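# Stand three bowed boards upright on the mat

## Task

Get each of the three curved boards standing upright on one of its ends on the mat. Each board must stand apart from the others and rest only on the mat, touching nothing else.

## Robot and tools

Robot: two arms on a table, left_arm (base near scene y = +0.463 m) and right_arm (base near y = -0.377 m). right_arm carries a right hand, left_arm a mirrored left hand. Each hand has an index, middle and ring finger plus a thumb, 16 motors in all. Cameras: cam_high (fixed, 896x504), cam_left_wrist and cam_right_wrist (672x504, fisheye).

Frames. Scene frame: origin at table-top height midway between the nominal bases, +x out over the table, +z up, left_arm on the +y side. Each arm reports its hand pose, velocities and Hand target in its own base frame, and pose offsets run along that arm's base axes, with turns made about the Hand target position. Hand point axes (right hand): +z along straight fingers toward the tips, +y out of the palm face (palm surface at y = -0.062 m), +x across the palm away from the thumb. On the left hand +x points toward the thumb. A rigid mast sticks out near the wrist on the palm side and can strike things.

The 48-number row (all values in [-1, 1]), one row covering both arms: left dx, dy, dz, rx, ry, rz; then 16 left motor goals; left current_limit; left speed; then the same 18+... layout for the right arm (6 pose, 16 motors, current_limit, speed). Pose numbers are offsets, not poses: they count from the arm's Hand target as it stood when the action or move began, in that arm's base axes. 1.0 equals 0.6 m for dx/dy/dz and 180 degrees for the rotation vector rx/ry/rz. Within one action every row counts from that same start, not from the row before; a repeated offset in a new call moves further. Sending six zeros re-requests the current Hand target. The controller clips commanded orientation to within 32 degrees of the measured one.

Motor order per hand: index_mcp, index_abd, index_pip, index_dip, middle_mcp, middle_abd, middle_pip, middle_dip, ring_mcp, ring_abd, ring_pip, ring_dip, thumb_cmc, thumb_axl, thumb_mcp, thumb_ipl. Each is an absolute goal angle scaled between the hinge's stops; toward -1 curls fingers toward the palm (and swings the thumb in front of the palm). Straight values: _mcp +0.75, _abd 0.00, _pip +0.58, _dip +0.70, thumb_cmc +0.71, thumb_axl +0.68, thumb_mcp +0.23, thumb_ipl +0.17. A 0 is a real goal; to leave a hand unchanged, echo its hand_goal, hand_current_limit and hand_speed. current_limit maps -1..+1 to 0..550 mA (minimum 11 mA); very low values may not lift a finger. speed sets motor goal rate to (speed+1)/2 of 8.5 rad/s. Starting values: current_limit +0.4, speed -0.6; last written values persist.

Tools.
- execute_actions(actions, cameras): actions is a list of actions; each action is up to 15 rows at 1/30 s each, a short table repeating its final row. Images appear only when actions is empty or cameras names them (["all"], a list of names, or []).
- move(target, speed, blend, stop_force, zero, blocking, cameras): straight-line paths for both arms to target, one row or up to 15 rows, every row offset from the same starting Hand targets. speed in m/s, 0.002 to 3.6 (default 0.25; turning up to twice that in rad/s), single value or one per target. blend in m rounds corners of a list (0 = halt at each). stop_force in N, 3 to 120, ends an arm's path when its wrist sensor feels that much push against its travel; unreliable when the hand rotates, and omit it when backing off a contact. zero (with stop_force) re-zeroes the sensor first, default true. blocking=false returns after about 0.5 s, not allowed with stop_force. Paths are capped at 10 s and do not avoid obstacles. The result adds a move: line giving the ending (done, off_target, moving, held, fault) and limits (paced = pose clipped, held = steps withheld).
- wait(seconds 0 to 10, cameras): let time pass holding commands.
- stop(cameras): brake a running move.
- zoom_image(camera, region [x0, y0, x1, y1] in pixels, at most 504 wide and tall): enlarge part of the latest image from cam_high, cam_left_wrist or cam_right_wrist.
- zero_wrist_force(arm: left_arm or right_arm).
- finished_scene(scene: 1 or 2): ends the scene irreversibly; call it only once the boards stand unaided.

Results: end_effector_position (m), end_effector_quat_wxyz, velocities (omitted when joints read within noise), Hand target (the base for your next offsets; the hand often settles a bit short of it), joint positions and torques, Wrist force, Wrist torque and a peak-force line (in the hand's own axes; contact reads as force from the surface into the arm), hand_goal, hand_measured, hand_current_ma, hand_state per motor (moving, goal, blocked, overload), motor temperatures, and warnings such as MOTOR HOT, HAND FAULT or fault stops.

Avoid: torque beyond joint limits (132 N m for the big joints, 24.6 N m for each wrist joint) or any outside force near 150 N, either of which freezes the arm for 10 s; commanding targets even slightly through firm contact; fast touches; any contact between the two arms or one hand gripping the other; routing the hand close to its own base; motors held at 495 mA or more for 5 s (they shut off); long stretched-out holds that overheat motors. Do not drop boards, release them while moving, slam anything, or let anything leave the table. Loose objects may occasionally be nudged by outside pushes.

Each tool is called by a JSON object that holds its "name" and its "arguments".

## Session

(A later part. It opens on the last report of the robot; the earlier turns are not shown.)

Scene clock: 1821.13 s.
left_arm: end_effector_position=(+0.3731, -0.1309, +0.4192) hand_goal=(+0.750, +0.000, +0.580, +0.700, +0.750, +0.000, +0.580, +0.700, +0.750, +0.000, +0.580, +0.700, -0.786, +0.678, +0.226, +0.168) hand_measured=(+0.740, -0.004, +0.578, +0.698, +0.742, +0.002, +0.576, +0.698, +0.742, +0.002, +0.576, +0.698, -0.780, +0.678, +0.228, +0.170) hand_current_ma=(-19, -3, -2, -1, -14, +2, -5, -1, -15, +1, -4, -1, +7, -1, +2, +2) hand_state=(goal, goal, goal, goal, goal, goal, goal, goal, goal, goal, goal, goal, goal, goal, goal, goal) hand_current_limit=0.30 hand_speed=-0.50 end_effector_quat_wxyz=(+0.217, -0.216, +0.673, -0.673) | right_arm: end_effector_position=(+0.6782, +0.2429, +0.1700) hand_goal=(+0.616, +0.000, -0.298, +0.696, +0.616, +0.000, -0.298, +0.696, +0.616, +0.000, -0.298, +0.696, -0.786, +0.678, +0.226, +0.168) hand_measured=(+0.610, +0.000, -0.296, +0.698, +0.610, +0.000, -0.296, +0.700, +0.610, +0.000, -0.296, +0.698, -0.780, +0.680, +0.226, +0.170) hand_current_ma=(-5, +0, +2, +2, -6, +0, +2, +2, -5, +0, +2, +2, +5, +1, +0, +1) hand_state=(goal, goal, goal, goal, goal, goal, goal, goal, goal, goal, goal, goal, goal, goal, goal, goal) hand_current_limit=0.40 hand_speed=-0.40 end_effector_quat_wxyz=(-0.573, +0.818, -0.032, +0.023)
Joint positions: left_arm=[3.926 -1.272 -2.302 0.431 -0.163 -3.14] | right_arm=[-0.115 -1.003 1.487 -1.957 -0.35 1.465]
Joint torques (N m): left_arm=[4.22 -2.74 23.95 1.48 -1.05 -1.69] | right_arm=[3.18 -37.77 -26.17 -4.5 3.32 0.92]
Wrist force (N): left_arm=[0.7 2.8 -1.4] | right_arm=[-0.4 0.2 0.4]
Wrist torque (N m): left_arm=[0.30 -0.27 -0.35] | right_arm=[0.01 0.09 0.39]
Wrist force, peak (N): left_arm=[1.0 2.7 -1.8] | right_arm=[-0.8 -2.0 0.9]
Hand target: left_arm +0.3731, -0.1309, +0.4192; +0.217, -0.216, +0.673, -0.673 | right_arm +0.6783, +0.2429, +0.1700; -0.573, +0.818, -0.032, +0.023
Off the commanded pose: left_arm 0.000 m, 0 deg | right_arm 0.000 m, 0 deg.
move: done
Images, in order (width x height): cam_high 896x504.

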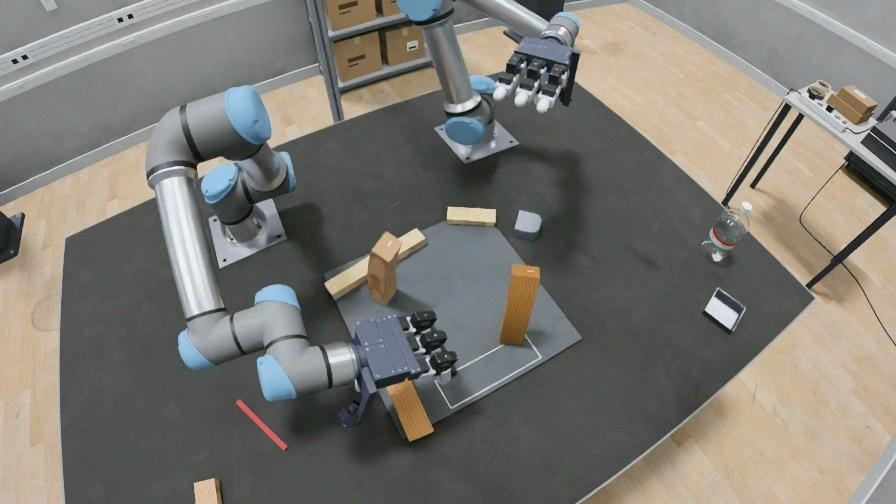

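{"name": "move", "arguments": {"target": [[0,0,0,0,0,0,0.75,0,0.58,0.7,0.75,0,0.58,0.7,0.75,0,0.58,0.7,-0.786,0.678,0.226,0.168,0.3,-0.5,0,0,-0.18,0,0,0,0.616,0,-0.298,0.696,0.616,0,-0.298,0.696,0.616,0,-0.298,0.696,-0.786,0.678,0.226,0.168,0.4,-0.4]], "speed": 0.08, "cameras": ["cam_high","cam_right_wrist"]}}

{"name": "zoom_image", "arguments": {"camera": "cam_high", "region": [340, 300, 480, 450]}}

{"name": "execute_actions", "arguments": {"actions": [[[0,0,0,0,0,0,0.75,0,0.58,0.7,0.75,0,0.58,0.7,0.75,0,0.58,0.7,-0.786,0.678,0.226,0.168,0.3,-0.5,0,0,0,0,0,0,0.37,0,-0.298,0.696,0.37,0,-0.298,0.696,0.37,0,-0.298,0.696,-0.786,0.678,0.08,0.168,0.4,-0.4]],[[0,0,0,0,0,0,0.75,0,0.58,0.7,0.75,0,0.58,0.7,0.75,0,0.58,0.7,-0.786,0.678,0.226,0.168,0.3,-0.5,0,0,0,0,0,0,0.25,0,-0.298,0.696,0.25,0,-0.298,0.696,0.25,0,-0.298,0.696,-0.786,0.678,0.0,0.168,0.2,-0.5]],[[0,0,0,0,0,0,0.75,0,0.58,0.7,0.75,0,0.58,0.7,0.75,0,0.58,0.7,-0.786,0.678,0.226,0.168,0.3,-0.5,0,0,0,0,0,0,0.22,0,-0.298,0.696,0.22,0,-0.298,0.696,0.22,0,-0.298,0.696,-0.786,0.678,-0.05,0.168,0.3,-0.6]]], "cameras": ["cam_right_wrist"]}}

Scene clock: 1826.97 s.
left_arm: end_effector_position=(+0.3731, -0.1309, +0.4192) hand_goal=(+0.750, +0.000, +0.580, +0.700, +0.750, +0.000, +0.580, +0.700, +0.750, +0.000, +0.580, +0.700, -0.786, +0.678, +0.226, +0.168) hand_measured=(+0.740, -0.004, +0.578, +0.698, +0.742, +0.002, +0.576, +0.698, +0.742, +0.002, +0.576, +0.698, -0.780, +0.678, +0.228, +0.170) hand_current_ma=(-19, -3, -2, -1, -14, +2, -5, -1, -15, +1, -4, -1, +7, -1, +2, +2) hand_state=(goal, goal, goal, goal, goal, goal, goal, goal, goal, goal, goal, goal, goal, goal, goal, goal) hand_current_limit=0.30 hand_speed=-0.50 end_effector_quat_wxyz=(+0.217, -0.216, +0.673, -0.673) | right_arm: end_effector_position=(+0.6782, +0.2429, +0.0619) hand_goal=(+0.616, +0.000, -0.298, +0.696, +0.616, +0.000, -0.298, +0.696, +0.616, +0.000, -0.298, +0.696, -0.786, +0.678, +0.226, +0.168) hand_measured=(+0.610, +0.000, -0.296, +0.698, +0.610, +0.000, -0.296, +0.700, +0.610, +0.000, -0.296, +0.698, -0.780, +0.680, +0.226, +0.170) hand_current_ma=(-5, +0, +2, +2, -6, +0, +2, +2, -5, +0, +2, +2, +5, +1, +0, +1) hand_state=(goal, goal, goal, goal, goal, goal, goal, goal, goal, goal, goal, goal, goal, goal, goal, goal) hand_current_limit=0.40 hand_speed=-0.40 end_effector_quat_wxyz=(-0.573, +0.818, -0.032, +0.023)
Joint positions: left_arm=[3.926 -1.272 -2.302 0.431 -0.163 -3.14] | right_arm=[-0.115 -0.86 1.566 -2.179 -0.35 1.465]
Joint torques (N m): left_arm=[5.48 -2.15 23.24 1.39 -0.79 -1.78] | right_arm=[-0.15 -59.35 -23.57 -1.17 1.76 2.14]
Wrist force (N): left_arm=[0.5 2.7 -1.5] | right_arm=[-0.7 -0.2 0.6]
Wrist torque (N m): left_arm=[0.30 -0.24 -0.35] | right_arm=[-0.05 0.12 0.27]
Wrist force, peak (N): left_arm=[0.9 2.7 -1.7] | right_arm=[-0.6 1.2 0.9]
Hand target: left_arm +0.3731, -0.1309, +0.4192; +0.217, -0.216, +0.673, -0.673 | right_arm +0.6783, +0.2429, +0.0620; -0.573, +0.818, -0.032, +0.023
Off the commanded pose: left_arm 0.000 m, 0 deg | right_arm 0.000 m, 0 deg.
move: done
Images, in order (width x height): cam_high 896x504, cam_right_wrist 672x504.

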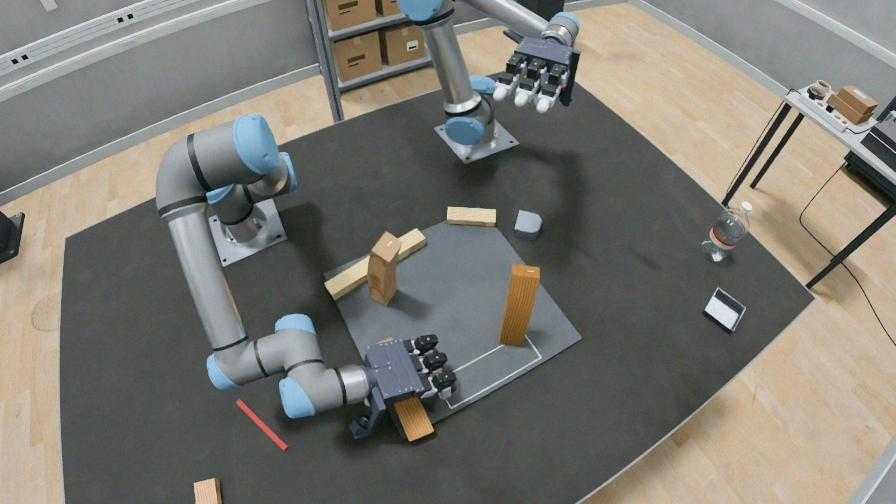

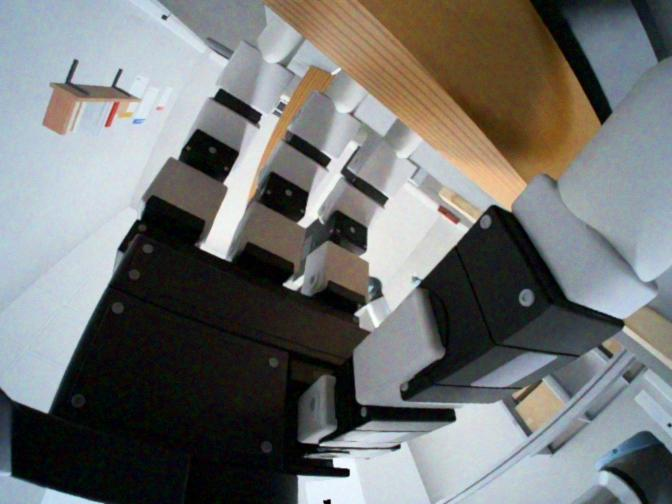

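Scaled by 3.360.

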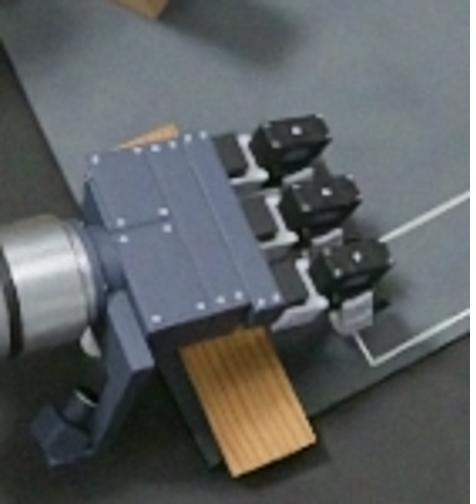

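Scene clock: 1828.67 s.
left_arm: end_effector_position=(+0.3731, -0.1309, +0.4192) hand_goal=(+0.750, +0.000, +0.580, +0.700, +0.750, +0.000, +0.580, +0.700, +0.750, +0.000, +0.580, +0.700, -0.786, +0.678, +0.226, +0.168) hand_measured=(+0.740, -0.004, +0.578, +0.698, +0.742, +0.002, +0.576, +0.698, +0.742, +0.002, +0.576, +0.698, -0.780, +0.678, +0.228, +0.170) hand_current_ma=(-19, -3, -2, -1, -14, +2, -5, -1, -15, +1, -4, -1, +7, -1, +2, +2) hand_state=(goal, goal, goal, goal, goal, goal, goal, goal, goal, goal, goal, goal, goal, goal, goal, goal) hand_current_limit=0.30 hand_speed=-0.50 end_effector_quat_wxyz=(+0.217, -0.216, +0.673, -0.673) | right_arm: end_effector_position=(+0.6783, +0.2429, +0.0620) hand_goal=(+0.220, +0.000, -0.298, +0.696, +0.220, +0.000, -0.298, +0.696, +0.220, +0.000, -0.298, +0.696, -0.786, +0.678, -0.050, +0.168) hand_measured=(+0.272, +0.000, -0.282, +0.702, +0.272, +0.000, -0.284, +0.702, +0.270, +0.000, -0.282, +0.702, -0.780, +0.680, -0.016, +0.174) hand_current_ma=(+124, +0, +19, +4, +123, +0, +19, +5, +120, +0, +20, +5, +4, +1, +88, +7) hand_state=(blocked, goal, goal, goal, blocked, goal, goal, goal, blocked, goal, goal, goal, goal, goal, blocked, goal) hand_current_limit=0.30 hand_speed=-0.60 end_effector_quat_wxyz=(-0.573, +0.818, -0.032, +0.023)
Joint positions: left_arm=[3.926 -1.272 -2.302 0.431 -0.163 -3.14] | right_arm=[-0.115 -0.86 1.566 -2.179 -0.35 1.465]
Joint torques (N m): left_arm=[4 -2.8 23.84 1.34 -0.65 -1.67] | right_arm=[3.34 -56.18 -18.44 -2.21 -0.34 -2.45]
Wrist force (N): left_arm=[1.0 2.4 -1.3] | right_arm=[0.4 -4.2 2.6]
Wrist torque (N m): left_arm=[0.24 -0.30 -0.32] | right_arm=[0.03 0.05 0.17]
Wrist force, peak (N): left_arm=[1.1 2.7 -1.5] | right_arm=[0.5 -4.3 2.7]
Hand target: left_arm +0.3731, -0.1309, +0.4192; +0.217, -0.216, +0.673, -0.673 | right_arm +0.6783, +0.2429, +0.0620; -0.573, +0.818, -0.032, +0.023
Off the commanded pose: left_arm 0.000 m, 0 deg | right_arm 0.000 m, 0 deg.
Images, in order (width x height): cam_right_wrist 672x504.

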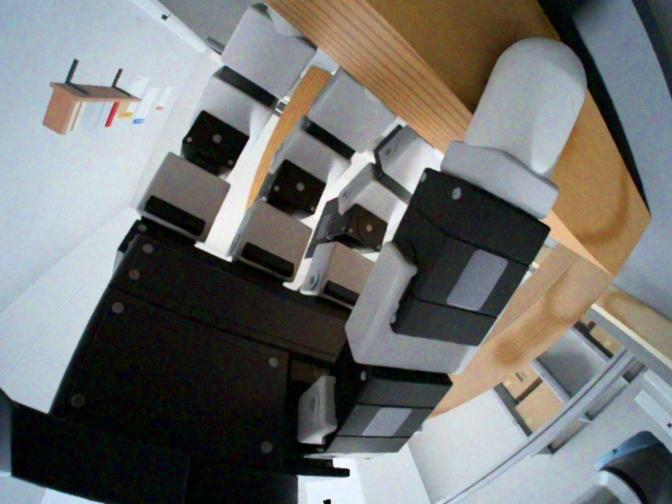

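{"name": "move", "arguments": {"target": [[0,0,0,0,0,0,0.75,0,0.58,0.7,0.75,0,0.58,0.7,0.75,0,0.58,0.7,-0.786,0.678,0.226,0.168,0.3,-0.5,0,0,0,0,0,0,0.12,0,-0.298,0.696,0.12,0,-0.298,0.696,0.12,0,-0.298,0.696,-0.786,0.678,-0.18,0.168,0.65,-0.5],[0,0,0,0,0,0,0.75,0,0.58,0.7,0.75,0,0.58,0.7,0.75,0,0.58,0.7,-0.786,0.678,0.226,0.168,0.3,-0.5,0,0,0.1,0,0,0,0.12,0,-0.298,0.696,0.12,0,-0.298,0.696,0.12,0,-0.298,0.696,-0.786,0.678,-0.18,0.168,0.65,-0.5],[0,0,0,0,0,0,0.75,0,0.58,0.7,0.75,0,0.58,0.7,0.75,0,0.58,0.7,-0.786,0.678,0.226,0.168,0.3,-0.5,-0.1167,0.133,0.597,0,0,0,0.12,0,-0.298,0.696,0.12,0,-0.298,0.696,0.12,0,-0.298,0.696,-0.786,0.678,-0.18,0.168,0.65,-0.5]], "speed": [0.05,0.05,0.15], "blend": [0,0.01,0], "cameras": ["cam_high"]}}

Scene clock: 1836.17 s.
left_arm: end_effector_position=(+0.3731, -0.1309, +0.4192) hand_goal=(+0.750, +0.000, +0.580, +0.700, +0.750, +0.000, +0.580, +0.700, +0.750, +0.000, +0.580, +0.700, -0.786, +0.678, +0.226, +0.168) hand_measured=(+0.740, -0.004, +0.578, +0.698, +0.742, +0.002, +0.576, +0.698, +0.742, +0.002, +0.576, +0.698, -0.780, +0.678, +0.228, +0.170) hand_current_ma=(-19, -3, -2, -1, -14, +2, -5, -1, -15, +1, -4, -1, +7, -1, +2, +2) hand_state=(goal, goal, goal, goal, goal, goal, goal, goal, goal, goal, goal, goal, goal, goal, goal, goal) hand_current_limit=0.30 hand_speed=-0.50 end_effector_quat_wxyz=(+0.217, -0.216, +0.673, -0.673) | right_arm: end_effector_position=(+0.6082, +0.3227, +0.4201) hand_goal=(+0.120, +0.000, -0.298, +0.696, +0.120, +0.000, -0.298, +0.696, +0.120, +0.000, -0.298, +0.696, -0.786, +0.678, -0.180, +0.168) hand_measured=(+0.232, -0.002, -0.242, +0.722, +0.226, -0.002, -0.254, +0.720, +0.210, +0.000, -0.254, +0.716, -0.762, +0.684, -0.032, +0.208) hand_current_ma=(+378, -1, +124, +41, +341, -1, +90, +36, +277, +0, +88, +29, +40, +6, +454, +123) hand_state=(blocked, goal, blocked, blocked, blocked, goal, blocked, blocked, blocked, goal, blocked, goal, blocked, goal, blocked, blocked) hand_current_limit=0.65 hand_speed=-0.50 end_effector_quat_wxyz=(-0.573, +0.818, -0.032, +0.023)
Joint positions: left_arm=[3.926 -1.272 -2.302 0.431 -0.163 -3.14] | right_arm=[0.002 -1.268 1.297 -1.821 -0.357 1.805]
Joint torques (N m): left_arm=[4.47 -2.73 24.34 1.33 -0.22 -1.57] | right_arm=[-6.5 -35.15 -27.27 -4.64 3.07 -1.56]
Wrist force (N): left_arm=[0.7 2.5 -1.3] | right_arm=[-0.4 4.0 1.5]
Wrist torque (N m): left_arm=[0.26 -0.27 -0.34] | right_arm=[0.24 0.08 0.43]
Wrist force, peak (N): left_arm=[0.9 2.7 -1.8] | right_arm=[-0.1 -12.9 3.5]
Hand target: left_arm +0.3731, -0.1309, +0.4192; +0.217, -0.216, +0.673, -0.673 | right_arm +0.6082, +0.3227, +0.4202; -0.573, +0.818, -0.032, +0.023
Off the commanded pose: left_arm 0.000 m, 0 deg | right_arm 0.000 m, 0 deg.
move: done
Images, in order (width x height): cam_high 896x504.

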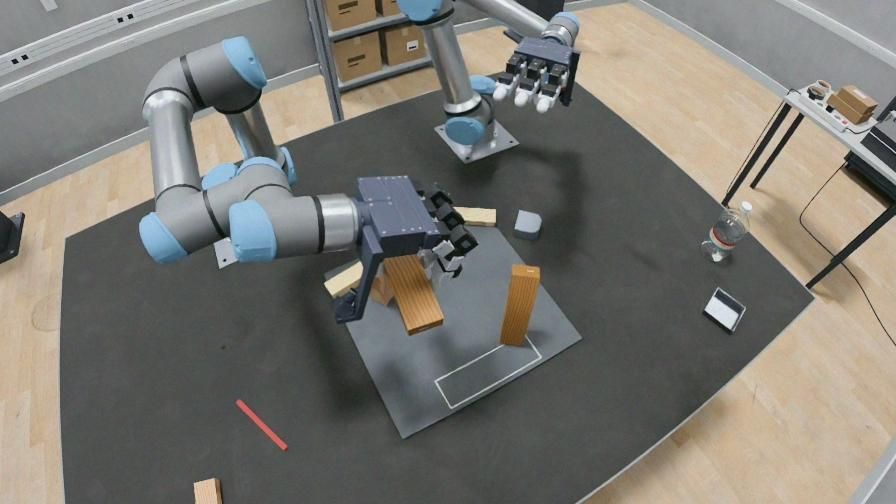

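{"name": "move", "arguments": {"target": [[0,0,0,0,0,0,0.75,0,0.58,0.7,0.75,0,0.58,0.7,0.75,0,0.58,0.7,-0.786,0.678,0.226,0.168,0.3,-0.5,-0.0245,-0.1155,-0.1,0.132,-0.468,0.1805,0.12,0,-0.298,0.696,0.12,0,-0.298,0.696,0.12,0,-0.298,0.696,-0.786,0.678,-0.18,0.168,0.65,-0.5]], "speed": 0.15, "cameras": ["cam_high"]}}

Scene clock: 1852.43 s.
left_arm: end_effector_position=(+0.3731, -0.1309, +0.4192) hand_goal=(+0.750, +0.000, +0.580, +0.700, +0.750, +0.000, +0.580, +0.700, +0.750, +0.000, +0.580, +0.700, -0.786, +0.678, +0.226, +0.168) hand_measured=(+0.740, -0.004, +0.578, +0.698, +0.742, +0.002, +0.576, +0.698, +0.742, +0.002, +0.576, +0.698, -0.780, +0.678, +0.228, +0.170) hand_current_ma=(-19, -3, -2, -1, -14, +2, -5, -1, -15, +1, -4, -1, +7, -1, +2, +2) hand_state=(goal, goal, goal, goal, goal, goal, goal, goal, goal, goal, goal, goal, goal, goal, goal, goal) hand_current_limit=0.30 hand_speed=-0.50 end_effector_quat_wxyz=(+0.217, -0.216, +0.673, -0.673) | right_arm: end_effector_position=(+0.5936, +0.2534, +0.3601) hand_goal=(+0.120, +0.000, -0.298, +0.696, +0.120, +0.000, -0.298, +0.696, +0.120, +0.000, -0.298, +0.696, -0.786, +0.678, -0.180, +0.168) hand_measured=(+0.232, +0.006, -0.238, +0.724, +0.222, +0.006, -0.254, +0.720, +0.198, +0.008, -0.254, +0.716, -0.746, +0.688, -0.032, +0.210) hand_current_ma=(+378, +3, +143, +47, +322, +5, +91, +38, +222, +6, +88, +29, +81, +12, +454, +129) hand_state=(blocked, goal, blocked, blocked, blocked, goal, blocked, blocked, blocked, goal, blocked, goal, blocked, goal, blocked, blocked) hand_current_limit=0.65 hand_speed=-0.50 end_effector_quat_wxyz=(+0.572, -0.448, -0.557, -0.402)
Joint positions: left_arm=[3.926 -1.272 -2.302 0.431 -0.163 -3.14] | right_arm=[-0.215 -1.162 1.314 -0.2 -0.497 -1.464]
Joint torques (N m): left_arm=[4.28 -2.51 24.36 1.37 0.33 -1.71] | right_arm=[8.95 -52.33 -26.45 1.71 0.76 -0.18]
Wrist force (N): left_arm=[0.6 2.5 -1.7] | right_arm=[-2.5 -0.3 -0.6]
Wrist torque (N m): left_arm=[0.28 -0.26 -0.35] | right_arm=[0.14 -0.04 0.32]
Wrist force, peak (N): left_arm=[1.1 2.7 -1.6] | right_arm=[-0.3 4.4 1.9]
Hand target: left_arm +0.3731, -0.1309, +0.4192; +0.217, -0.216, +0.673, -0.673 | right_arm +0.5935, +0.2534, +0.3602; +0.572, -0.448, -0.557, -0.402
Off the commanded pose: left_arm 0.000 m, 0 deg | right_arm 0.000 m, 0 deg.
move: done
Images, in order (width x height): cam_high 896x504.

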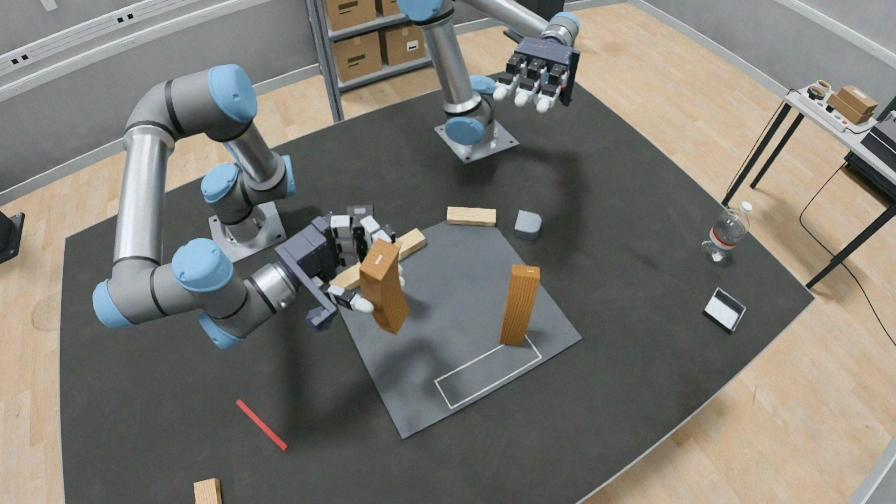

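{"name": "move", "arguments": {"target": [[0,0,0,0,0,0,0.75,0,0.58,0.7,0.75,0,0.58,0.7,0.75,0,0.58,0.7,-0.786,0.678,0.226,0.168,0.3,-0.5,0,0,-0.355,-0.0372,0.0039,0,0.12,0,-0.298,0.696,0.12,0,-0.298,0.696,0.12,0,-0.298,0.696,-0.786,0.678,-0.18,0.168,0.65,-0.5]], "speed": 0.1, "cameras": ["cam_high"]}}

{"name": "zoom_image", "arguments": {"camera": "cam_high", "region": [350, 270, 430, 330]}}

{"name": "zoom_image", "arguments": {"camera": "cam_high", "region": [370, 330, 450, 390]}}

Scene clock: 1858.17 s.
left_arm: end_effector_position=(+0.3731, -0.1309, +0.4192) hand_goal=(+0.750, +0.000, +0.580, +0.700, +0.750, +0.000, +0.580, +0.700, +0.750, +0.000, +0.580, +0.700, -0.786, +0.678, +0.226, +0.168) hand_measured=(+0.740, -0.004, +0.578, +0.698, +0.742, +0.002, +0.576, +0.698, +0.742, +0.002, +0.576, +0.698, -0.780, +0.678, +0.228, +0.170) hand_current_ma=(-19, -3, -2, -1, -14, +2, -5, -1, -15, +1, -4, -1, +7, -1, +2, +2) hand_state=(goal, goal, goal, goal, goal, goal, goal, goal, goal, goal, goal, goal, goal, goal, goal, goal) hand_current_limit=0.30 hand_speed=-0.50 end_effector_quat_wxyz=(+0.217, -0.216, +0.673, -0.673) | right_arm: end_effector_position=(+0.5935, +0.2534, +0.1472) hand_goal=(+0.120, +0.000, -0.298, +0.696, +0.120, +0.000, -0.298, +0.696, +0.120, +0.000, -0.298, +0.696, -0.786, +0.678, -0.180, +0.168) hand_measured=(+0.232, +0.008, -0.236, +0.724, +0.222, +0.008, -0.254, +0.720, +0.198, +0.008, -0.254, +0.716, -0.744, +0.688, -0.032, +0.210) hand_current_ma=(+378, +6, +146, +47, +322, +7, +91, +38, +221, +7, +88, +29, +86, +13, +454, +129) hand_state=(blocked, goal, blocked, blocked, blocked, goal, blocked, blocked, blocked, goal, blocked, goal, blocked, goal, blocked, blocked) hand_current_limit=0.65 hand_speed=-0.50 end_effector_quat_wxyz=(+0.548, -0.483, -0.576, -0.366)
Joint positions: left_arm=[3.926 -1.272 -2.302 0.431 -0.163 -3.14] | right_arm=[-0.205 -1.044 1.655 -0.885 -0.506 -1.22]
Joint torques (N m): left_arm=[3.88 -2.55 23.78 1.17 0.56 -1.55] | right_arm=[2.97 -50.52 -21.79 -1.34 2.11 -3.27]
Wrist force (N): left_arm=[0.4 2.3 -1.2] | right_arm=[-2.5 0.3 -0.2]
Wrist torque (N m): left_arm=[0.21 -0.22 -0.36] | right_arm=[0.21 -0.04 0.38]
Wrist force, peak (N): left_arm=[1.0 2.7 -1.8] | right_arm=[-3.9 0.2 0.0]
Hand target: left_arm +0.3731, -0.1309, +0.4192; +0.217, -0.216, +0.673, -0.673 | right_arm +0.5935, +0.2534, +0.1472; +0.548, -0.483, -0.576, -0.366
Off the commanded pose: left_arm 0.000 m, 0 deg | right_arm 0.000 m, 0 deg.
move: done
Images, in order (width x height): cam_high 896x504.

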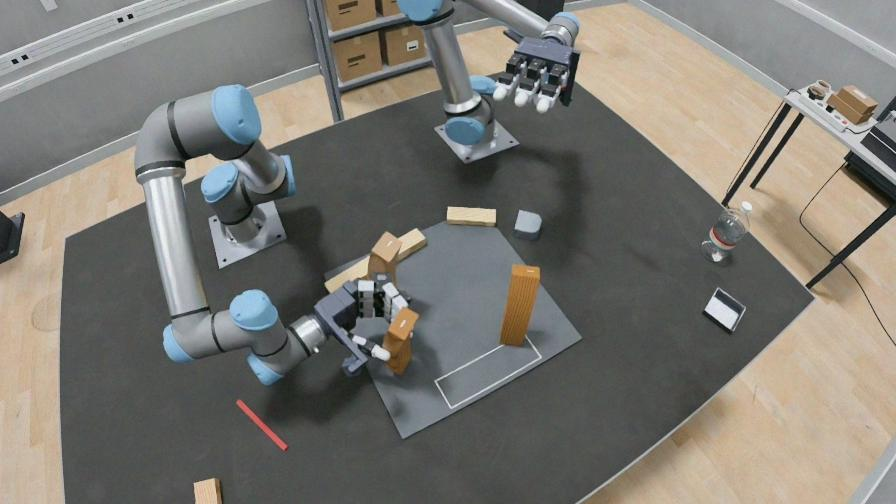

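Scaled by 6.300.

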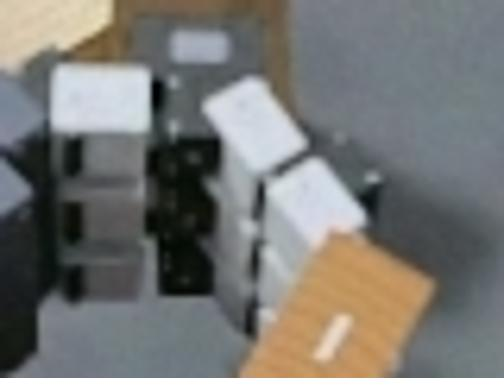

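Scaled by 6.300.

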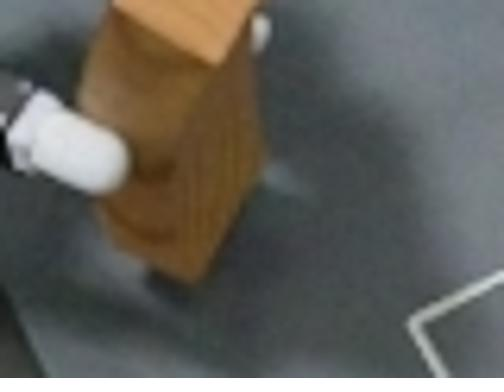

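{"name": "zoom_image", "arguments": {"camera": "cam_high", "region": [370, 295, 450, 355]}}

Scaled by 6.300.

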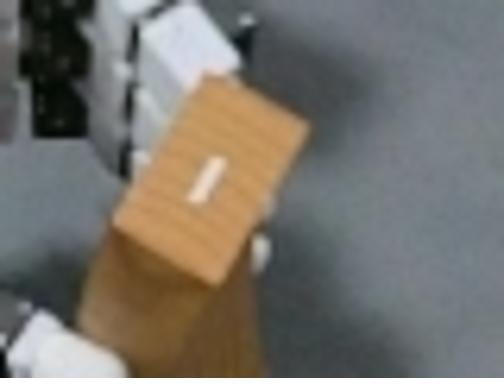

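{"name": "move", "arguments": {"target": [[0,0,0,0,0,0,0.75,0,0.58,0.7,0.75,0,0.58,0.7,0.75,0,0.58,0.7,-0.786,0.678,0.226,0.168,0.3,-0.5,0,0,-0.02,-0.0056,0.0076,0,0.12,0,-0.298,0.696,0.12,0,-0.298,0.696,0.12,0,-0.298,0.696,-0.786,0.678,-0.18,0.168,0.65,-0.5]], "speed": 0.03}}

{"name": "move", "arguments": {"target": [[0,0,0,0,0,0,0.75,0,0.58,0.7,0.75,0,0.58,0.7,0.75,0,0.58,0.7,-0.786,0.678,0.226,0.168,0.3,-0.5,0,0,-0.08,0,0,0,0.12,0,-0.298,0.696,0.12,0,-0.298,0.696,0.12,0,-0.298,0.696,-0.786,0.678,-0.18,0.168,0.65,-0.5]], "speed": 0.012, "stop_force": 4}}

{"name": "move", "arguments": {"target": [[0,0,0,0,0,0,0.75,0,0.58,0.7,0.75,0,0.58,0.7,0.75,0,0.58,0.7,-0.786,0.678,0.226,0.168,0.3,-0.5,0,0,-0.02,0,0,0,0.12,0,-0.298,0.696,0.12,0,-0.298,0.696,0.12,0,-0.298,0.696,-0.786,0.678,-0.18,0.168,0.65,-0.5]], "speed": 0.006, "stop_force": 6, "cameras": ["cam_high"]}}

{"name": "zoom_image", "arguments": {"camera": "cam_high", "region": [370, 300, 450, 360]}}

{"name": "zoom_image", "arguments": {"camera": "cam_high", "region": [370, 335, 450, 395]}}

Scene clock: 1868.00 s.
left_arm: end_effector_position=(+0.3731, -0.1309, +0.4192) hand_goal=(+0.750, +0.000, +0.580, +0.700, +0.750, +0.000, +0.580, +0.700, +0.750, +0.000, +0.580, +0.700, -0.786, +0.678, +0.226, +0.168) hand_measured=(+0.740, -0.004, +0.578, +0.698, +0.742, +0.002, +0.576, +0.698, +0.742, +0.002, +0.576, +0.698, -0.780, +0.678, +0.228, +0.170) hand_current_ma=(-19, -3, -2, -1, -14, +2, -5, -1, -15, +1, -4, -1, +7, -1, +2, +2) hand_state=(goal, goal, goal, goal, goal, goal, goal, goal, goal, goal, goal, goal, goal, goal, goal, goal) hand_current_limit=0.30 hand_speed=-0.50 end_effector_quat_wxyz=(+0.217, -0.216, +0.673, -0.673) | right_arm: end_effector_position=(+0.5935, +0.2534, +0.1350) hand_goal=(+0.120, +0.000, -0.298, +0.696, +0.120, +0.000, -0.298, +0.696, +0.120, +0.000, -0.298, +0.696, -0.786, +0.678, -0.180, +0.168) hand_measured=(+0.232, +0.008, -0.236, +0.724, +0.222, +0.008, -0.254, +0.720, +0.198, +0.008, -0.254, +0.716, -0.744, +0.688, -0.032, +0.210) hand_current_ma=(+378, +6, +146, +47, +322, +7, +91, +38, +221, +7, +88, +29, +86, +13, +454, +129) hand_state=(blocked, goal, blocked, blocked, blocked, goal, blocked, blocked, blocked, goal, blocked, goal, blocked, goal, blocked, blocked) hand_current_limit=0.65 hand_speed=-0.50 end_effector_quat_wxyz=(+0.551, -0.492, -0.573, -0.355) end_effector_velocity=(-0.001, +0.001, +0.001) end_effector_angular_velocity=(+0.002, -0.001, +0.003)
Joint positions: left_arm=[3.926 -1.272 -2.302 0.431 -0.163 -3.14] | right_arm=[-0.203 -1.033 1.662 -0.923 -0.51 -1.175]
Joint velocities: left_arm=[within noise] | right_arm=[0 0 0 0.005 -0.002 -0.006]
Joint torques (N m): left_arm=[4.28 -2.77 23.98 1.25 0.85 -1.65] | right_arm=[3.45 -53.63 -20.55 1.56 0.65 -3.69]
Wrist force (N): left_arm=[0.8 2.5 -1.4] | right_arm=[-2.6 0.3 -0.2]
Wrist torque (N m): left_arm=[0.26 -0.28 -0.33] | right_arm=[0.20 -0.04 0.36]
Wrist force, peak (N): left_arm=[1.0 2.8 -1.6] | right_arm=[-2.8 0.2 -0.2]
Hand target: left_arm +0.3731, -0.1309, +0.4192; +0.217, -0.216, +0.673, -0.673 | right_arm +0.5935, +0.2534, +0.1352; +0.551, -0.492, -0.573, -0.355
Off the commanded pose: left_arm 0.000 m, 0 deg | right_arm 0.000 m, 0 deg.
move: done

Scene clock: 1870.27 s.
left_arm: end_effector_position=(+0.3731, -0.1309, +0.4192) hand_goal=(+0.750, +0.000, +0.580, +0.700, +0.750, +0.000, +0.580, +0.700, +0.750, +0.000, +0.580, +0.700, -0.786, +0.678, +0.226, +0.168) hand_measured=(+0.740, -0.004, +0.578, +0.698, +0.742, +0.002, +0.576, +0.698, +0.742, +0.002, +0.576, +0.698, -0.780, +0.678, +0.228, +0.170) hand_current_ma=(-19, -3, -2, -1, -14, +2, -5, -1, -15, +1, -4, -1, +7, -1, +2, +2) hand_state=(goal, goal, goal, goal, goal, goal, goal, goal, goal, goal, goal, goal, goal, goal, goal, goal) hand_current_limit=0.30 hand_speed=-0.50 end_effector_quat_wxyz=(+0.217, -0.216, +0.673, -0.673) | right_arm: end_effector_position=(+0.5935, +0.2534, +0.1204) hand_goal=(+0.120, +0.000, -0.298, +0.696, +0.120, +0.000, -0.298, +0.696, +0.120, +0.000, -0.298, +0.696, -0.786, +0.678, -0.180, +0.168) hand_measured=(+0.232, +0.004, -0.236, +0.724, +0.222, +0.004, -0.254, +0.720, +0.198, +0.004, -0.254, +0.716, -0.746, +0.688, -0.032, +0.210) hand_current_ma=(+378, +2, +146, +47, +322, +2, +91, +38, +219, +2, +88, +29, +80, +13, +454, +129) hand_state=(blocked, goal, blocked, blocked, blocked, goal, blocked, blocked, blocked, goal, blocked, goal, blocked, goal, blocked, blocked) hand_current_limit=0.65 hand_speed=-0.50 end_effector_quat_wxyz=(+0.551, -0.492, -0.573, -0.355)
Joint positions: left_arm=[3.926 -1.272 -2.302 0.431 -0.163 -3.14] | right_arm=[-0.203 -1.012 1.673 -0.956 -0.509 -1.175]
Joint torques (N m): left_arm=[3.47 -2.07 24.02 1.13 0.82 -1.53] | right_arm=[-4.66 -53.94 -22.5 0.35 -0.13 -0.12]
Wrist force (N): left_arm=[1.0 2.2 -1.5] | right_arm=[-1.4 0.3 -0.1]
Wrist torque (N m): left_arm=[0.23 -0.32 -0.30] | right_arm=[0.18 -0.09 0.38]
Wrist force, peak (N): left_arm=[1.0 2.8 -1.7] | right_arm=[2.7 0.2 -0.5]
Hand target: left_arm +0.3731, -0.1309, +0.4192; +0.217, -0.216, +0.673, -0.673 | right_arm +0.5935, +0.2534, +0.1204; +0.551, -0.492, -0.573, -0.355 (not the last commanded pose)
Off the commanded pose: left_arm 0.000 m, 0 deg | right_arm 0.033 m, 0 deg.
move: contact (right_arm)

Scene clock: 1871.50 s.
left_arm: end_effector_position=(+0.3731, -0.1309, +0.4192) hand_goal=(+0.750, +0.000, +0.580, +0.700, +0.750, +0.000, +0.580, +0.700, +0.750, +0.000, +0.580, +0.700, -0.786, +0.678, +0.226, +0.168) hand_measured=(+0.740, -0.004, +0.578, +0.698, +0.742, +0.002, +0.576, +0.698, +0.742, +0.002, +0.576, +0.698, -0.780, +0.678, +0.228, +0.170) hand_current_ma=(-19, -3, -2, -1, -14, +2, -5, -1, -15, +1, -4, -1, +7, -1, +2, +2) hand_state=(goal, goal, goal, goal, goal, goal, goal, goal, goal, goal, goal, goal, goal, goal, goal, goal) hand_current_limit=0.30 hand_speed=-0.50 end_effector_quat_wxyz=(+0.217, -0.216, +0.673, -0.673) | right_arm: end_effector_position=(+0.5936, +0.2534, +0.1193) hand_goal=(+0.120, +0.000, -0.298, +0.696, +0.120, +0.000, -0.298, +0.696, +0.120, +0.000, -0.298, +0.696, -0.786, +0.678, -0.180, +0.168) hand_measured=(+0.232, -0.012, -0.236, +0.724, +0.220, -0.008, -0.254, +0.720, +0.198, -0.006, -0.254, +0.716, -0.752, +0.686, -0.032, +0.210) hand_current_ma=(+378, -10, +146, +47, +322, -7, +91, +38, +218, -4, +88, +29, +66, +10, +454, +131) hand_state=(blocked, goal, blocked, blocked, blocked, goal, blocked, blocked, blocked, goal, blocked, goal, blocked, goal, blocked, blocked) hand_current_limit=0.65 hand_speed=-0.50 end_effector_quat_wxyz=(+0.550, -0.492, -0.573, -0.355)
Joint positions: left_arm=[3.926 -1.272 -2.302 0.431 -0.163 -3.14] | right_arm=[-0.203 -1.011 1.674 -0.958 -0.509 -1.175]
Joint torques (N m): left_arm=[3.42 -2.26 24 1.18 1.18 -1.55] | right_arm=[-5.17 -51.9 -21.99 1.46 -0.5 0.82]
Wrist force (N): left_arm=[0.6 2.5 -1.4] | right_arm=[1.5 0.6 -0.5]
Wrist torque (N m): left_arm=[0.27 -0.25 -0.35] | right_arm=[0.23 -0.05 0.24]
Wrist force, peak (N): left_arm=[1.1 2.6 -1.5] | right_arm=[4.8 0.4 -0.6]
Hand target: left_arm +0.3731, -0.1309, +0.4192; +0.217, -0.216, +0.673, -0.673 | right_arm +0.5936, +0.2534, +0.1193; +0.550, -0.492, -0.573, -0.355 (not the last commanded pose)
Off the commanded pose: left_arm 0.000 m, 0 deg | right_arm 0.011 m, 0 deg.
move: contact (right_arm)
Images, in order (width x height): cam_high 896x504.

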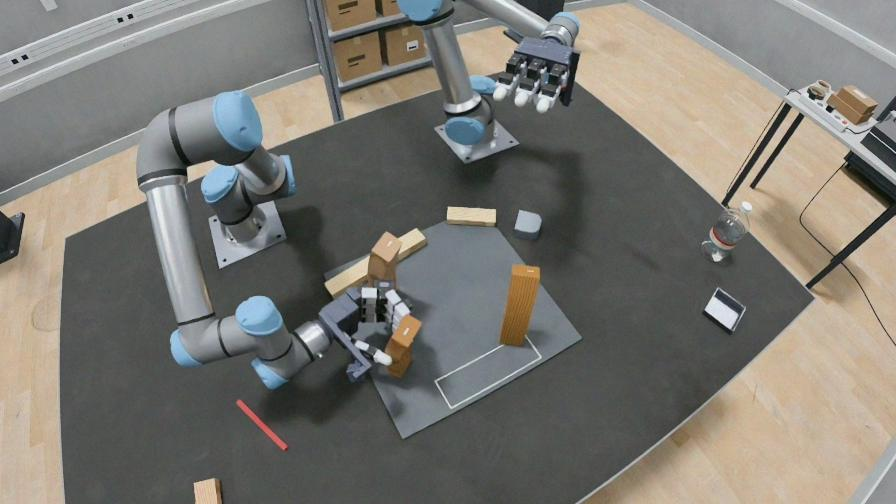

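Scaled by 6.300.

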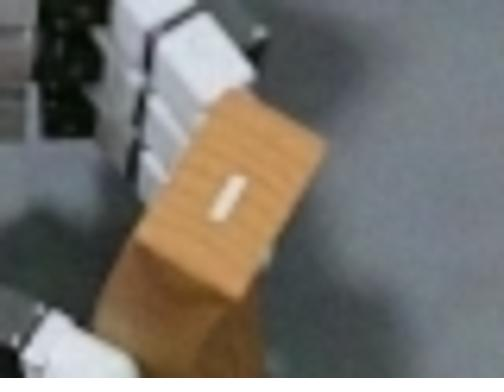

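Scaled by 6.300.

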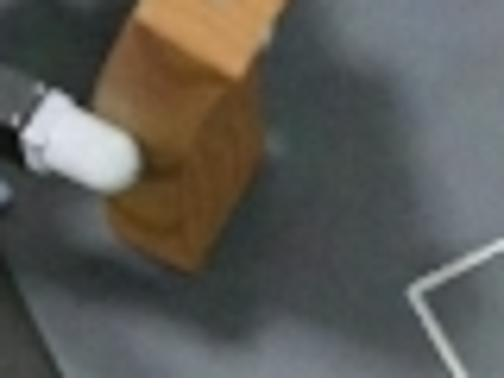

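{"name": "move", "arguments": {"target": [[0.33,-0.646,-0.094,0,0,0,0.75,0,0.58,0.7,0.75,0,0.58,0.7,0.75,0,0.58,0.7,0.71,0.678,0.226,0.168,0.3,-0.5,0,0,0,0,0,0,0.12,0,-0.298,0.696,0.12,0,-0.298,0.696,0.12,0,-0.298,0.696,-0.786,0.678,-0.18,0.168,0.65,-0.5]], "speed": 0.25}}

{"name": "move", "arguments": {"target": [[0,0,0,-0.2402,0.4394,0.0435,0.75,0,0.58,0.7,0.75,0,0.58,0.7,0.75,0,0.58,0.7,0.71,0.678,0.226,0.168,0.3,-0.5,0,0,0,0,0,0,0.12,0,-0.298,0.696,0.12,0,-0.298,0.696,0.12,0,-0.298,0.696,-0.786,0.678,-0.18,0.168,0.65,-0.5]], "speed": 0.25, "cameras": ["cam_high","cam_left_wrist"]}}

{"name": "zoom_image", "arguments": {"camera": "cam_high", "region": [340, 210, 580, 400]}}

Scene clock: 1893.13 s.
left_arm: end_effector_position=(+0.5710, -0.5185, +0.3628) hand_goal=(+0.750, +0.000, +0.580, +0.700, +0.750, +0.000, +0.580, +0.700, +0.750, +0.000, +0.580, +0.700, +0.710, +0.678, +0.226, +0.168) hand_measured=(+0.740, -0.004, +0.578, +0.698, +0.742, +0.002, +0.576, +0.698, +0.742, +0.002, +0.576, +0.698, +0.692, +0.678, +0.228, +0.170) hand_current_ma=(-19, -3, -2, -1, -14, +2, -5, -1, -15, +1, -4, -1, -39, -1, +1, +2) hand_state=(goal, goal, goal, goal, goal, goal, goal, goal, goal, goal, goal, goal, goal, goal, goal, goal) hand_current_limit=0.30 hand_speed=-0.50 end_effector_quat_wxyz=(+0.217, -0.216, +0.673, -0.673) end_effector_velocity=(+0.001, -0.001, +0.002) end_effector_angular_velocity=(-0.002, -0.002, -0.001) | right_arm: end_effector_position=(+0.5936, +0.2534, +0.1193) hand_goal=(+0.120, +0.000, -0.298, +0.696, +0.120, +0.000, -0.298, +0.696, +0.120, +0.000, -0.298, +0.696, -0.786, +0.678, -0.180, +0.168) hand_measured=(+0.232, -0.012, -0.236, +0.724, +0.220, -0.008, -0.254, +0.720, +0.198, -0.006, -0.254, +0.716, -0.752, +0.686, -0.032, +0.210) hand_current_ma=(+378, -10, +146, +47, +322, -7, +91, +38, +218, -4, +88, +29, +66, +10, +454, +131) hand_state=(blocked, goal, blocked, blocked, blocked, goal, blocked, blocked, blocked, goal, blocked, goal, blocked, goal, blocked, blocked) hand_current_limit=0.65 hand_speed=-0.50 end_effector_quat_wxyz=(+0.550, -0.492, -0.573, -0.355)
Joint positions: left_arm=[2.774 -2.053 -1.596 0.508 0.989 -3.141] | right_arm=[-0.203 -1.011 1.674 -0.958 -0.509 -1.175]
Joint velocities: left_arm=[0 -0.001 0.005 0 -0.001 -0.001] | right_arm=[within noise]
Joint torques (N m): left_arm=[-7.02 35.37 26 2.7 1.25 1.59] | right_arm=[-5.25 -52.23 -21.5 0.19 -0.16 0.55]
Wrist force (N): left_arm=[0.5 2.6 -1.4] | right_arm=[1.6 0.6 -0.6]
Wrist torque (N m): left_arm=[0.25 -0.23 -0.19] | right_arm=[0.23 -0.06 0.25]
Wrist force, peak (N): left_arm=[0.1 2.4 -3.1] | right_arm=[1.9 0.5 -0.7]
Hand target: left_arm +0.5711, -0.5185, +0.3628; +0.217, -0.216, +0.673, -0.673 | right_arm +0.5936, +0.2534, +0.1193; +0.550, -0.492, -0.573, -0.355
Off the commanded pose: left_arm 0.000 m, 0 deg | right_arm 0.000 m, 0 deg.
move: done

Scene clock: 1896.77 s.
left_arm: end_effector_position=(+0.5711, -0.5185, +0.3626) hand_goal=(+0.750, +0.000, +0.580, +0.700, +0.750, +0.000, +0.580, +0.700, +0.750, +0.000, +0.580, +0.700, +0.710, +0.678, +0.226, +0.168) hand_measured=(+0.748, -0.002, +0.578, +0.698, +0.748, -0.002, +0.576, +0.698, +0.748, -0.002, +0.578, +0.698, +0.708, +0.678, +0.226, +0.170) hand_current_ma=(-3, -3, -2, -1, -3, -1, -4, -1, -4, -1, -3, -1, -2, -1, +1, +2) hand_state=(goal, goal, goal, goal, goal, goal, goal, goal, goal, goal, goal, goal, goal, goal, goal, goal) hand_current_limit=0.30 hand_speed=-0.50 end_effector_quat_wxyz=(+0.297, +0.685, -0.367, +0.555) | right_arm: end_effector_position=(+0.5936, +0.2534, +0.1193) hand_goal=(+0.120, +0.000, -0.298, +0.696, +0.120, +0.000, -0.298, +0.696, +0.120, +0.000, -0.298, +0.696, -0.786, +0.678, -0.180, +0.168) hand_measured=(+0.232, -0.012, -0.236, +0.724, +0.220, -0.008, -0.254, +0.720, +0.198, -0.006, -0.254, +0.716, -0.752, +0.686, -0.032, +0.210) hand_current_ma=(+378, -10, +146, +47, +322, -7, +91, +38, +218, -4, +88, +29, +66, +10, +454, +131) hand_state=(blocked, goal, blocked, blocked, blocked, goal, blocked, blocked, blocked, goal, blocked, goal, blocked, goal, blocked, blocked) hand_current_limit=0.65 hand_speed=-0.50 end_effector_quat_wxyz=(+0.550, -0.492, -0.573, -0.355)
Joint positions: left_arm=[2.872 -2.133 -1.636 0.354 0.875 -4.534] | right_arm=[-0.203 -1.011 1.674 -0.958 -0.509 -1.175]
Joint torques (N m): left_arm=[-5.01 55.66 24.44 1.71 1.35 -1.62] | right_arm=[-4.86 -51.72 -21.21 -0.84 0.18 0.71]
Wrist force (N): left_arm=[-2.2 -0.3 -1.0] | right_arm=[1.6 0.4 -0.4]
Wrist torque (N m): left_arm=[-0.04 -0.06 -0.47] | right_arm=[0.19 -0.05 0.24]
Wrist force, peak (N): left_arm=[0.7 3.0 -1.2] | right_arm=[1.9 0.6 -0.5]
Hand target: left_arm +0.5711, -0.5185, +0.3628; +0.297, +0.685, -0.367, +0.555 | right_arm +0.5936, +0.2534, +0.1193; +0.550, -0.492, -0.573, -0.355
Off the commanded pose: left_arm 0.000 m, 0 deg | right_arm 0.000 m, 0 deg.
move: done
Images, in order (width x height): cam_high 896x504, cam_left_wrist 672x504.

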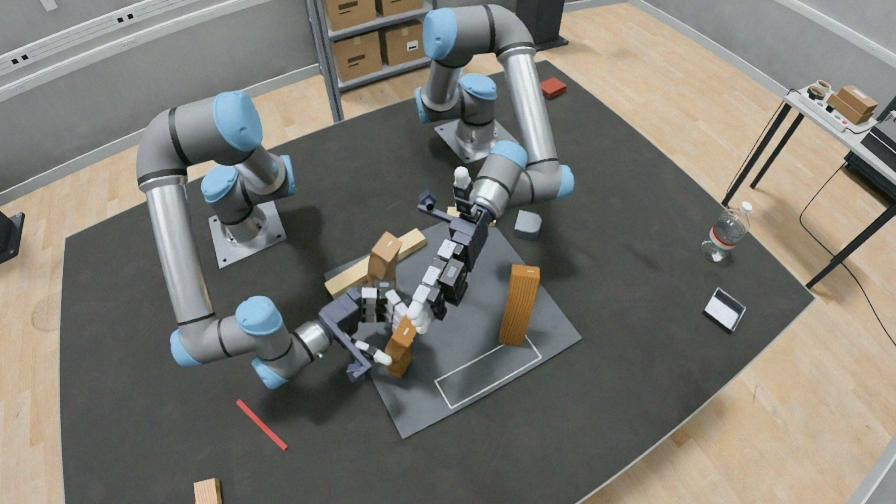

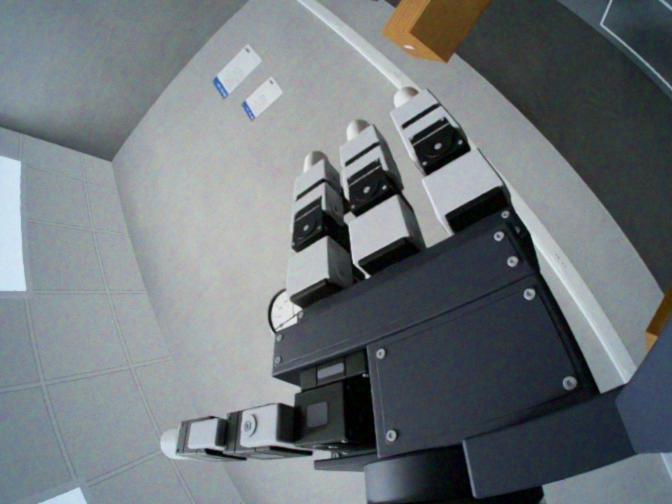

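Scaled by 2.100.

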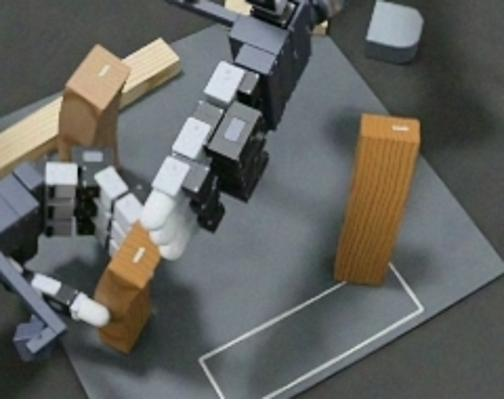

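{"name": "move", "arguments": {"target": [[0,0,-0.2492,0,0,0,0.75,0,0.58,0.7,0.75,0,0.58,0.7,0.75,0,0.58,0.7,0.71,0.678,0.226,0.168,0.3,-0.5,0,0,0,0,0,0,0.12,0,-0.298,0.696,0.12,0,-0.298,0.696,0.12,0,-0.298,0.696,-0.786,0.678,-0.18,0.168,0.65,-0.5]], "speed": 0.06, "cameras": ["cam_high","cam_left_wrist"]}}

{"name": "zoom_image", "arguments": {"camera": "cam_high", "region": [350, 230, 510, 390]}}

Scene clock: 1903.03 s.
left_arm: end_effector_position=(+0.5711, -0.5185, +0.2132) hand_goal=(+0.750, +0.000, +0.580, +0.700, +0.750, +0.000, +0.580, +0.700, +0.750, +0.000, +0.580, +0.700, +0.710, +0.678, +0.226, +0.168) hand_measured=(+0.748, -0.002, +0.578, +0.698, +0.748, -0.002, +0.576, +0.698, +0.748, -0.002, +0.578, +0.698, +0.708, +0.678, +0.226, +0.170) hand_current_ma=(-3, -3, -2, -1, -3, -1, -3, -1, -3, -1, -3, -1, -2, -1, +1, +2) hand_state=(goal, goal, goal, goal, goal, goal, goal, goal, goal, goal, goal, goal, goal, goal, goal, goal) hand_current_limit=0.30 hand_speed=-0.50 end_effector_quat_wxyz=(+0.297, +0.685, -0.367, +0.555) | right_arm: end_effector_position=(+0.5936, +0.2534, +0.1193) hand_goal=(+0.120, +0.000, -0.298, +0.696, +0.120, +0.000, -0.298, +0.696, +0.120, +0.000, -0.298, +0.696, -0.786, +0.678, -0.180, +0.168) hand_measured=(+0.232, -0.012, -0.236, +0.724, +0.220, -0.008, -0.254, +0.720, +0.198, -0.006, -0.254, +0.716, -0.752, +0.686, -0.032, +0.210) hand_current_ma=(+378, -10, +146, +47, +322, -7, +91, +38, +218, -4, +88, +29, +66, +10, +454, +131) hand_state=(blocked, goal, blocked, blocked, blocked, goal, blocked, blocked, blocked, goal, blocked, goal, blocked, goal, blocked, blocked) hand_current_limit=0.65 hand_speed=-0.50 end_effector_quat_wxyz=(+0.550, -0.492, -0.573, -0.355)
Joint positions: left_arm=[2.872 -2.381 -1.685 0.652 0.875 -4.535] | right_arm=[-0.203 -1.011 1.674 -0.958 -0.509 -1.175]
Joint torques (N m): left_arm=[-0.38 59.78 18.16 0.37 1.23 -1.32] | right_arm=[-5.18 -52.18 -21.99 -1.4 0.65 0.58]
Wrist force (N): left_arm=[-1.8 0.4 -1.1] | right_arm=[1.6 0.5 -0.6]
Wrist torque (N m): left_arm=[0.03 -0.11 -0.41] | right_arm=[0.22 -0.06 0.24]
Wrist force, peak (N): left_arm=[-2.9 0.1 -1.1] | right_arm=[1.9 0.4 -0.5]
Hand target: left_arm +0.5711, -0.5185, +0.2133; +0.297, +0.685, -0.367, +0.555 | right_arm +0.5936, +0.2534, +0.1193; +0.550, -0.492, -0.573, -0.355
Off the commanded pose: left_arm 0.000 m, 0 deg | right_arm 0.000 m, 0 deg.
move: done
Images, in order (width x height): cam_high 896x504, cam_left_wrist 672x504.

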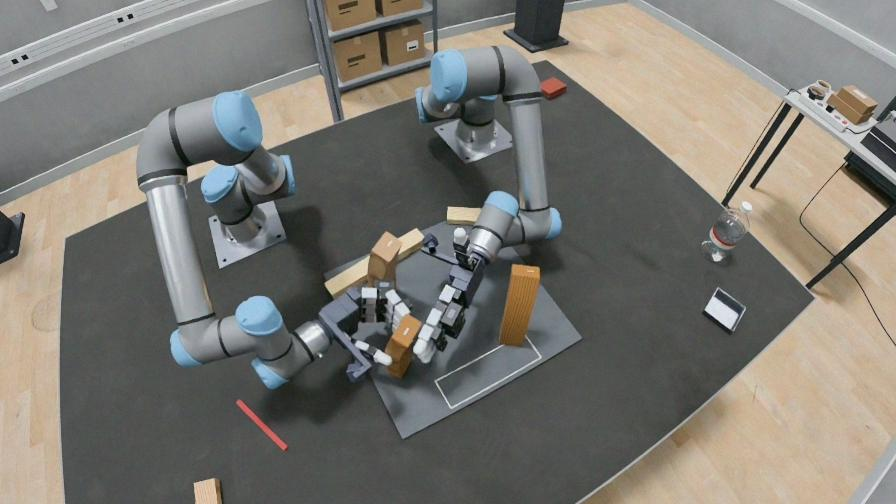

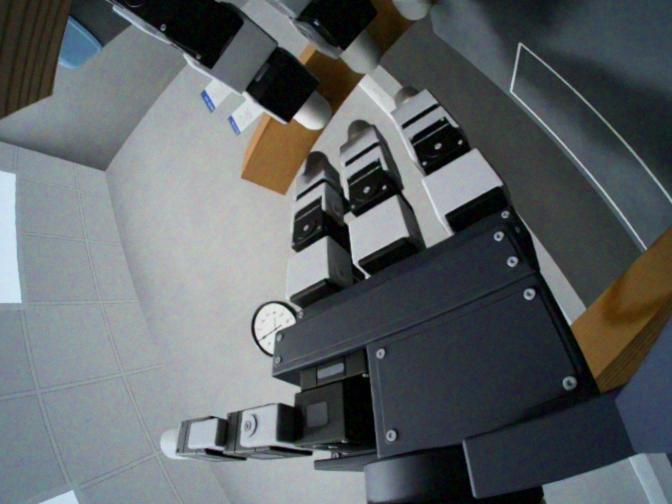

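Scaled by 3.150.

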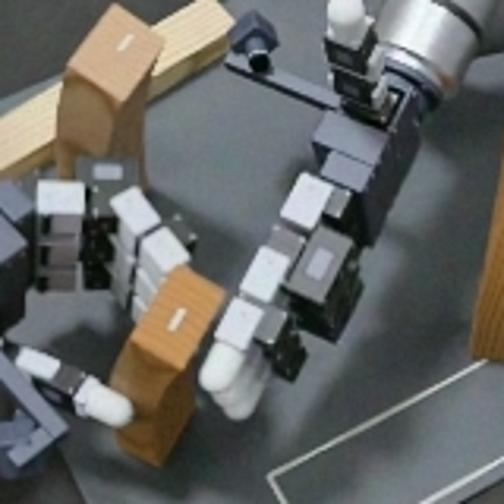

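{"name": "move", "arguments": {"target": [[-0.0345,-0.0233,0,0,0,0,0.75,0,0.58,0.7,0.75,0,0.58,0.7,0.75,0,0.58,0.7,0.71,0.678,0.226,0.168,0.3,-0.5,0,0,0,0,0,0,0.12,0,-0.298,0.696,0.12,0,-0.298,0.696,0.12,0,-0.298,0.696,-0.786,0.678,-0.18,0.168,0.65,-0.5]], "speed": 0.008, "stop_force": 3, "cameras": ["cam_high","cam_left_wrist"]}}

{"name": "zoom_image", "arguments": {"camera": "cam_high", "region": [350, 270, 450, 390]}}

Scene clock: 1909.90 s.
left_arm: end_effector_position=(+0.5611, -0.5253, +0.2133) hand_goal=(+0.750, +0.000, +0.580, +0.700, +0.750, +0.000, +0.580, +0.700, +0.750, +0.000, +0.580, +0.700, +0.710, +0.678, +0.226, +0.168) hand_measured=(+0.784, -0.004, +0.592, +0.698, +0.748, -0.002, +0.578, +0.698, +0.748, -0.002, +0.578, +0.698, +0.708, +0.678, +0.226, +0.170) hand_current_ma=(+92, -6, +20, -1, -3, -1, -3, -1, -3, -1, -3, -1, -2, -1, +1, +2) hand_state=(blocked, goal, goal, goal, goal, goal, goal, goal, goal, goal, goal, goal, goal, goal, goal, goal) hand_current_limit=0.30 hand_speed=-0.50 end_effector_quat_wxyz=(+0.297, +0.685, -0.367, +0.555) | right_arm: end_effector_position=(+0.5936, +0.2534, +0.1193) hand_goal=(+0.120, +0.000, -0.298, +0.696, +0.120, +0.000, -0.298, +0.696, +0.120, +0.000, -0.298, +0.696, -0.786, +0.678, -0.180, +0.168) hand_measured=(+0.232, -0.012, -0.236, +0.724, +0.220, -0.008, -0.254, +0.720, +0.196, -0.006, -0.254, +0.716, -0.752, +0.686, -0.032, +0.212) hand_current_ma=(+378, -10, +146, +47, +317, -7, +91, +38, +213, -4, +88, +29, +66, +10, +454, +134) hand_state=(blocked, goal, blocked, blocked, blocked, goal, blocked, blocked, blocked, goal, blocked, goal, blocked, goal, blocked, blocked) hand_current_limit=0.65 hand_speed=-0.50 end_effector_quat_wxyz=(+0.550, -0.492, -0.573, -0.355)
Joint positions: left_arm=[2.856 -2.373 -1.702 0.665 0.891 -4.54] | right_arm=[-0.203 -1.011 1.674 -0.958 -0.509 -1.175]
Joint torques (N m): left_arm=[3.02 41.5 20.58 0.74 -2.42 1.66] | right_arm=[-5.2 -51.34 -21.25 -1.29 1.16 0.64]
Wrist force (N): left_arm=[-2.3 -2.3 -1.5] | right_arm=[1.6 -2.8 -2.6]
Wrist torque (N m): left_arm=[0.10 -0.06 -0.44] | right_arm=[0.06 -0.01 0.15]
Wrist force, peak (N): left_arm=[-2.3 -3.5 -2.1] | right_arm=[1.3 -5.0 -3.1]
Hand target: left_arm +0.5611, -0.5253, +0.2133; +0.297, +0.685, -0.367, +0.555 (not the last commanded pose) | right_arm +0.5936, +0.2534, +0.1193; +0.550, -0.492, -0.573, -0.355
Off the commanded pose: left_arm 0.013 m, 0 deg | right_arm 0.000 m, 0 deg.
move: contact (left_arm)
Images, in order (width x height): cam_high 896x504, cam_left_wrist 672x504.

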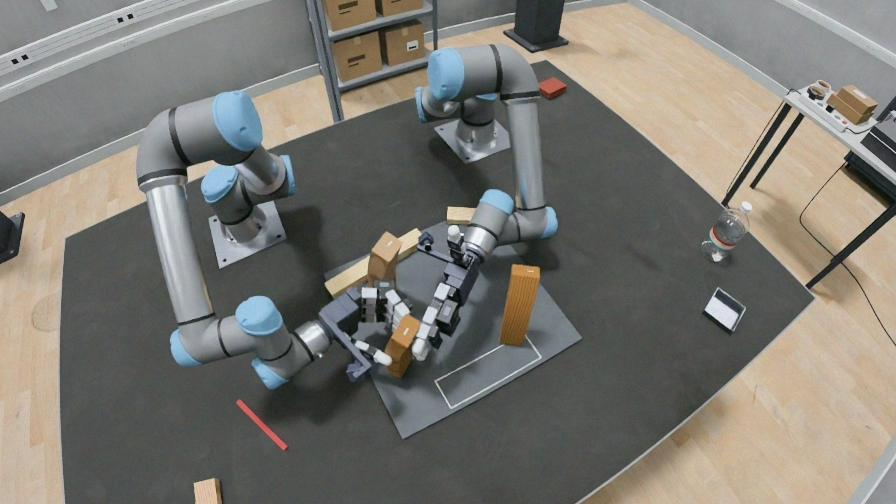

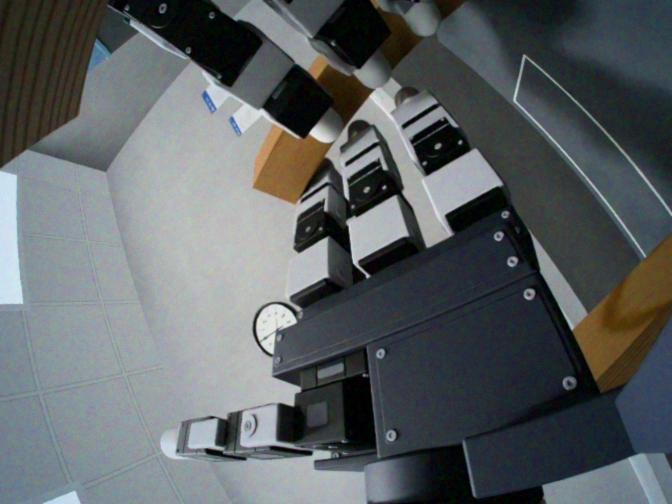

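Scaled by 4.200.

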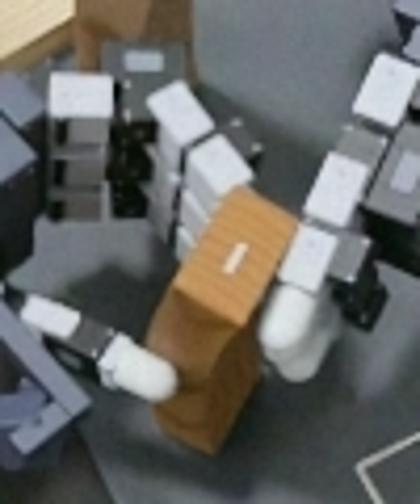

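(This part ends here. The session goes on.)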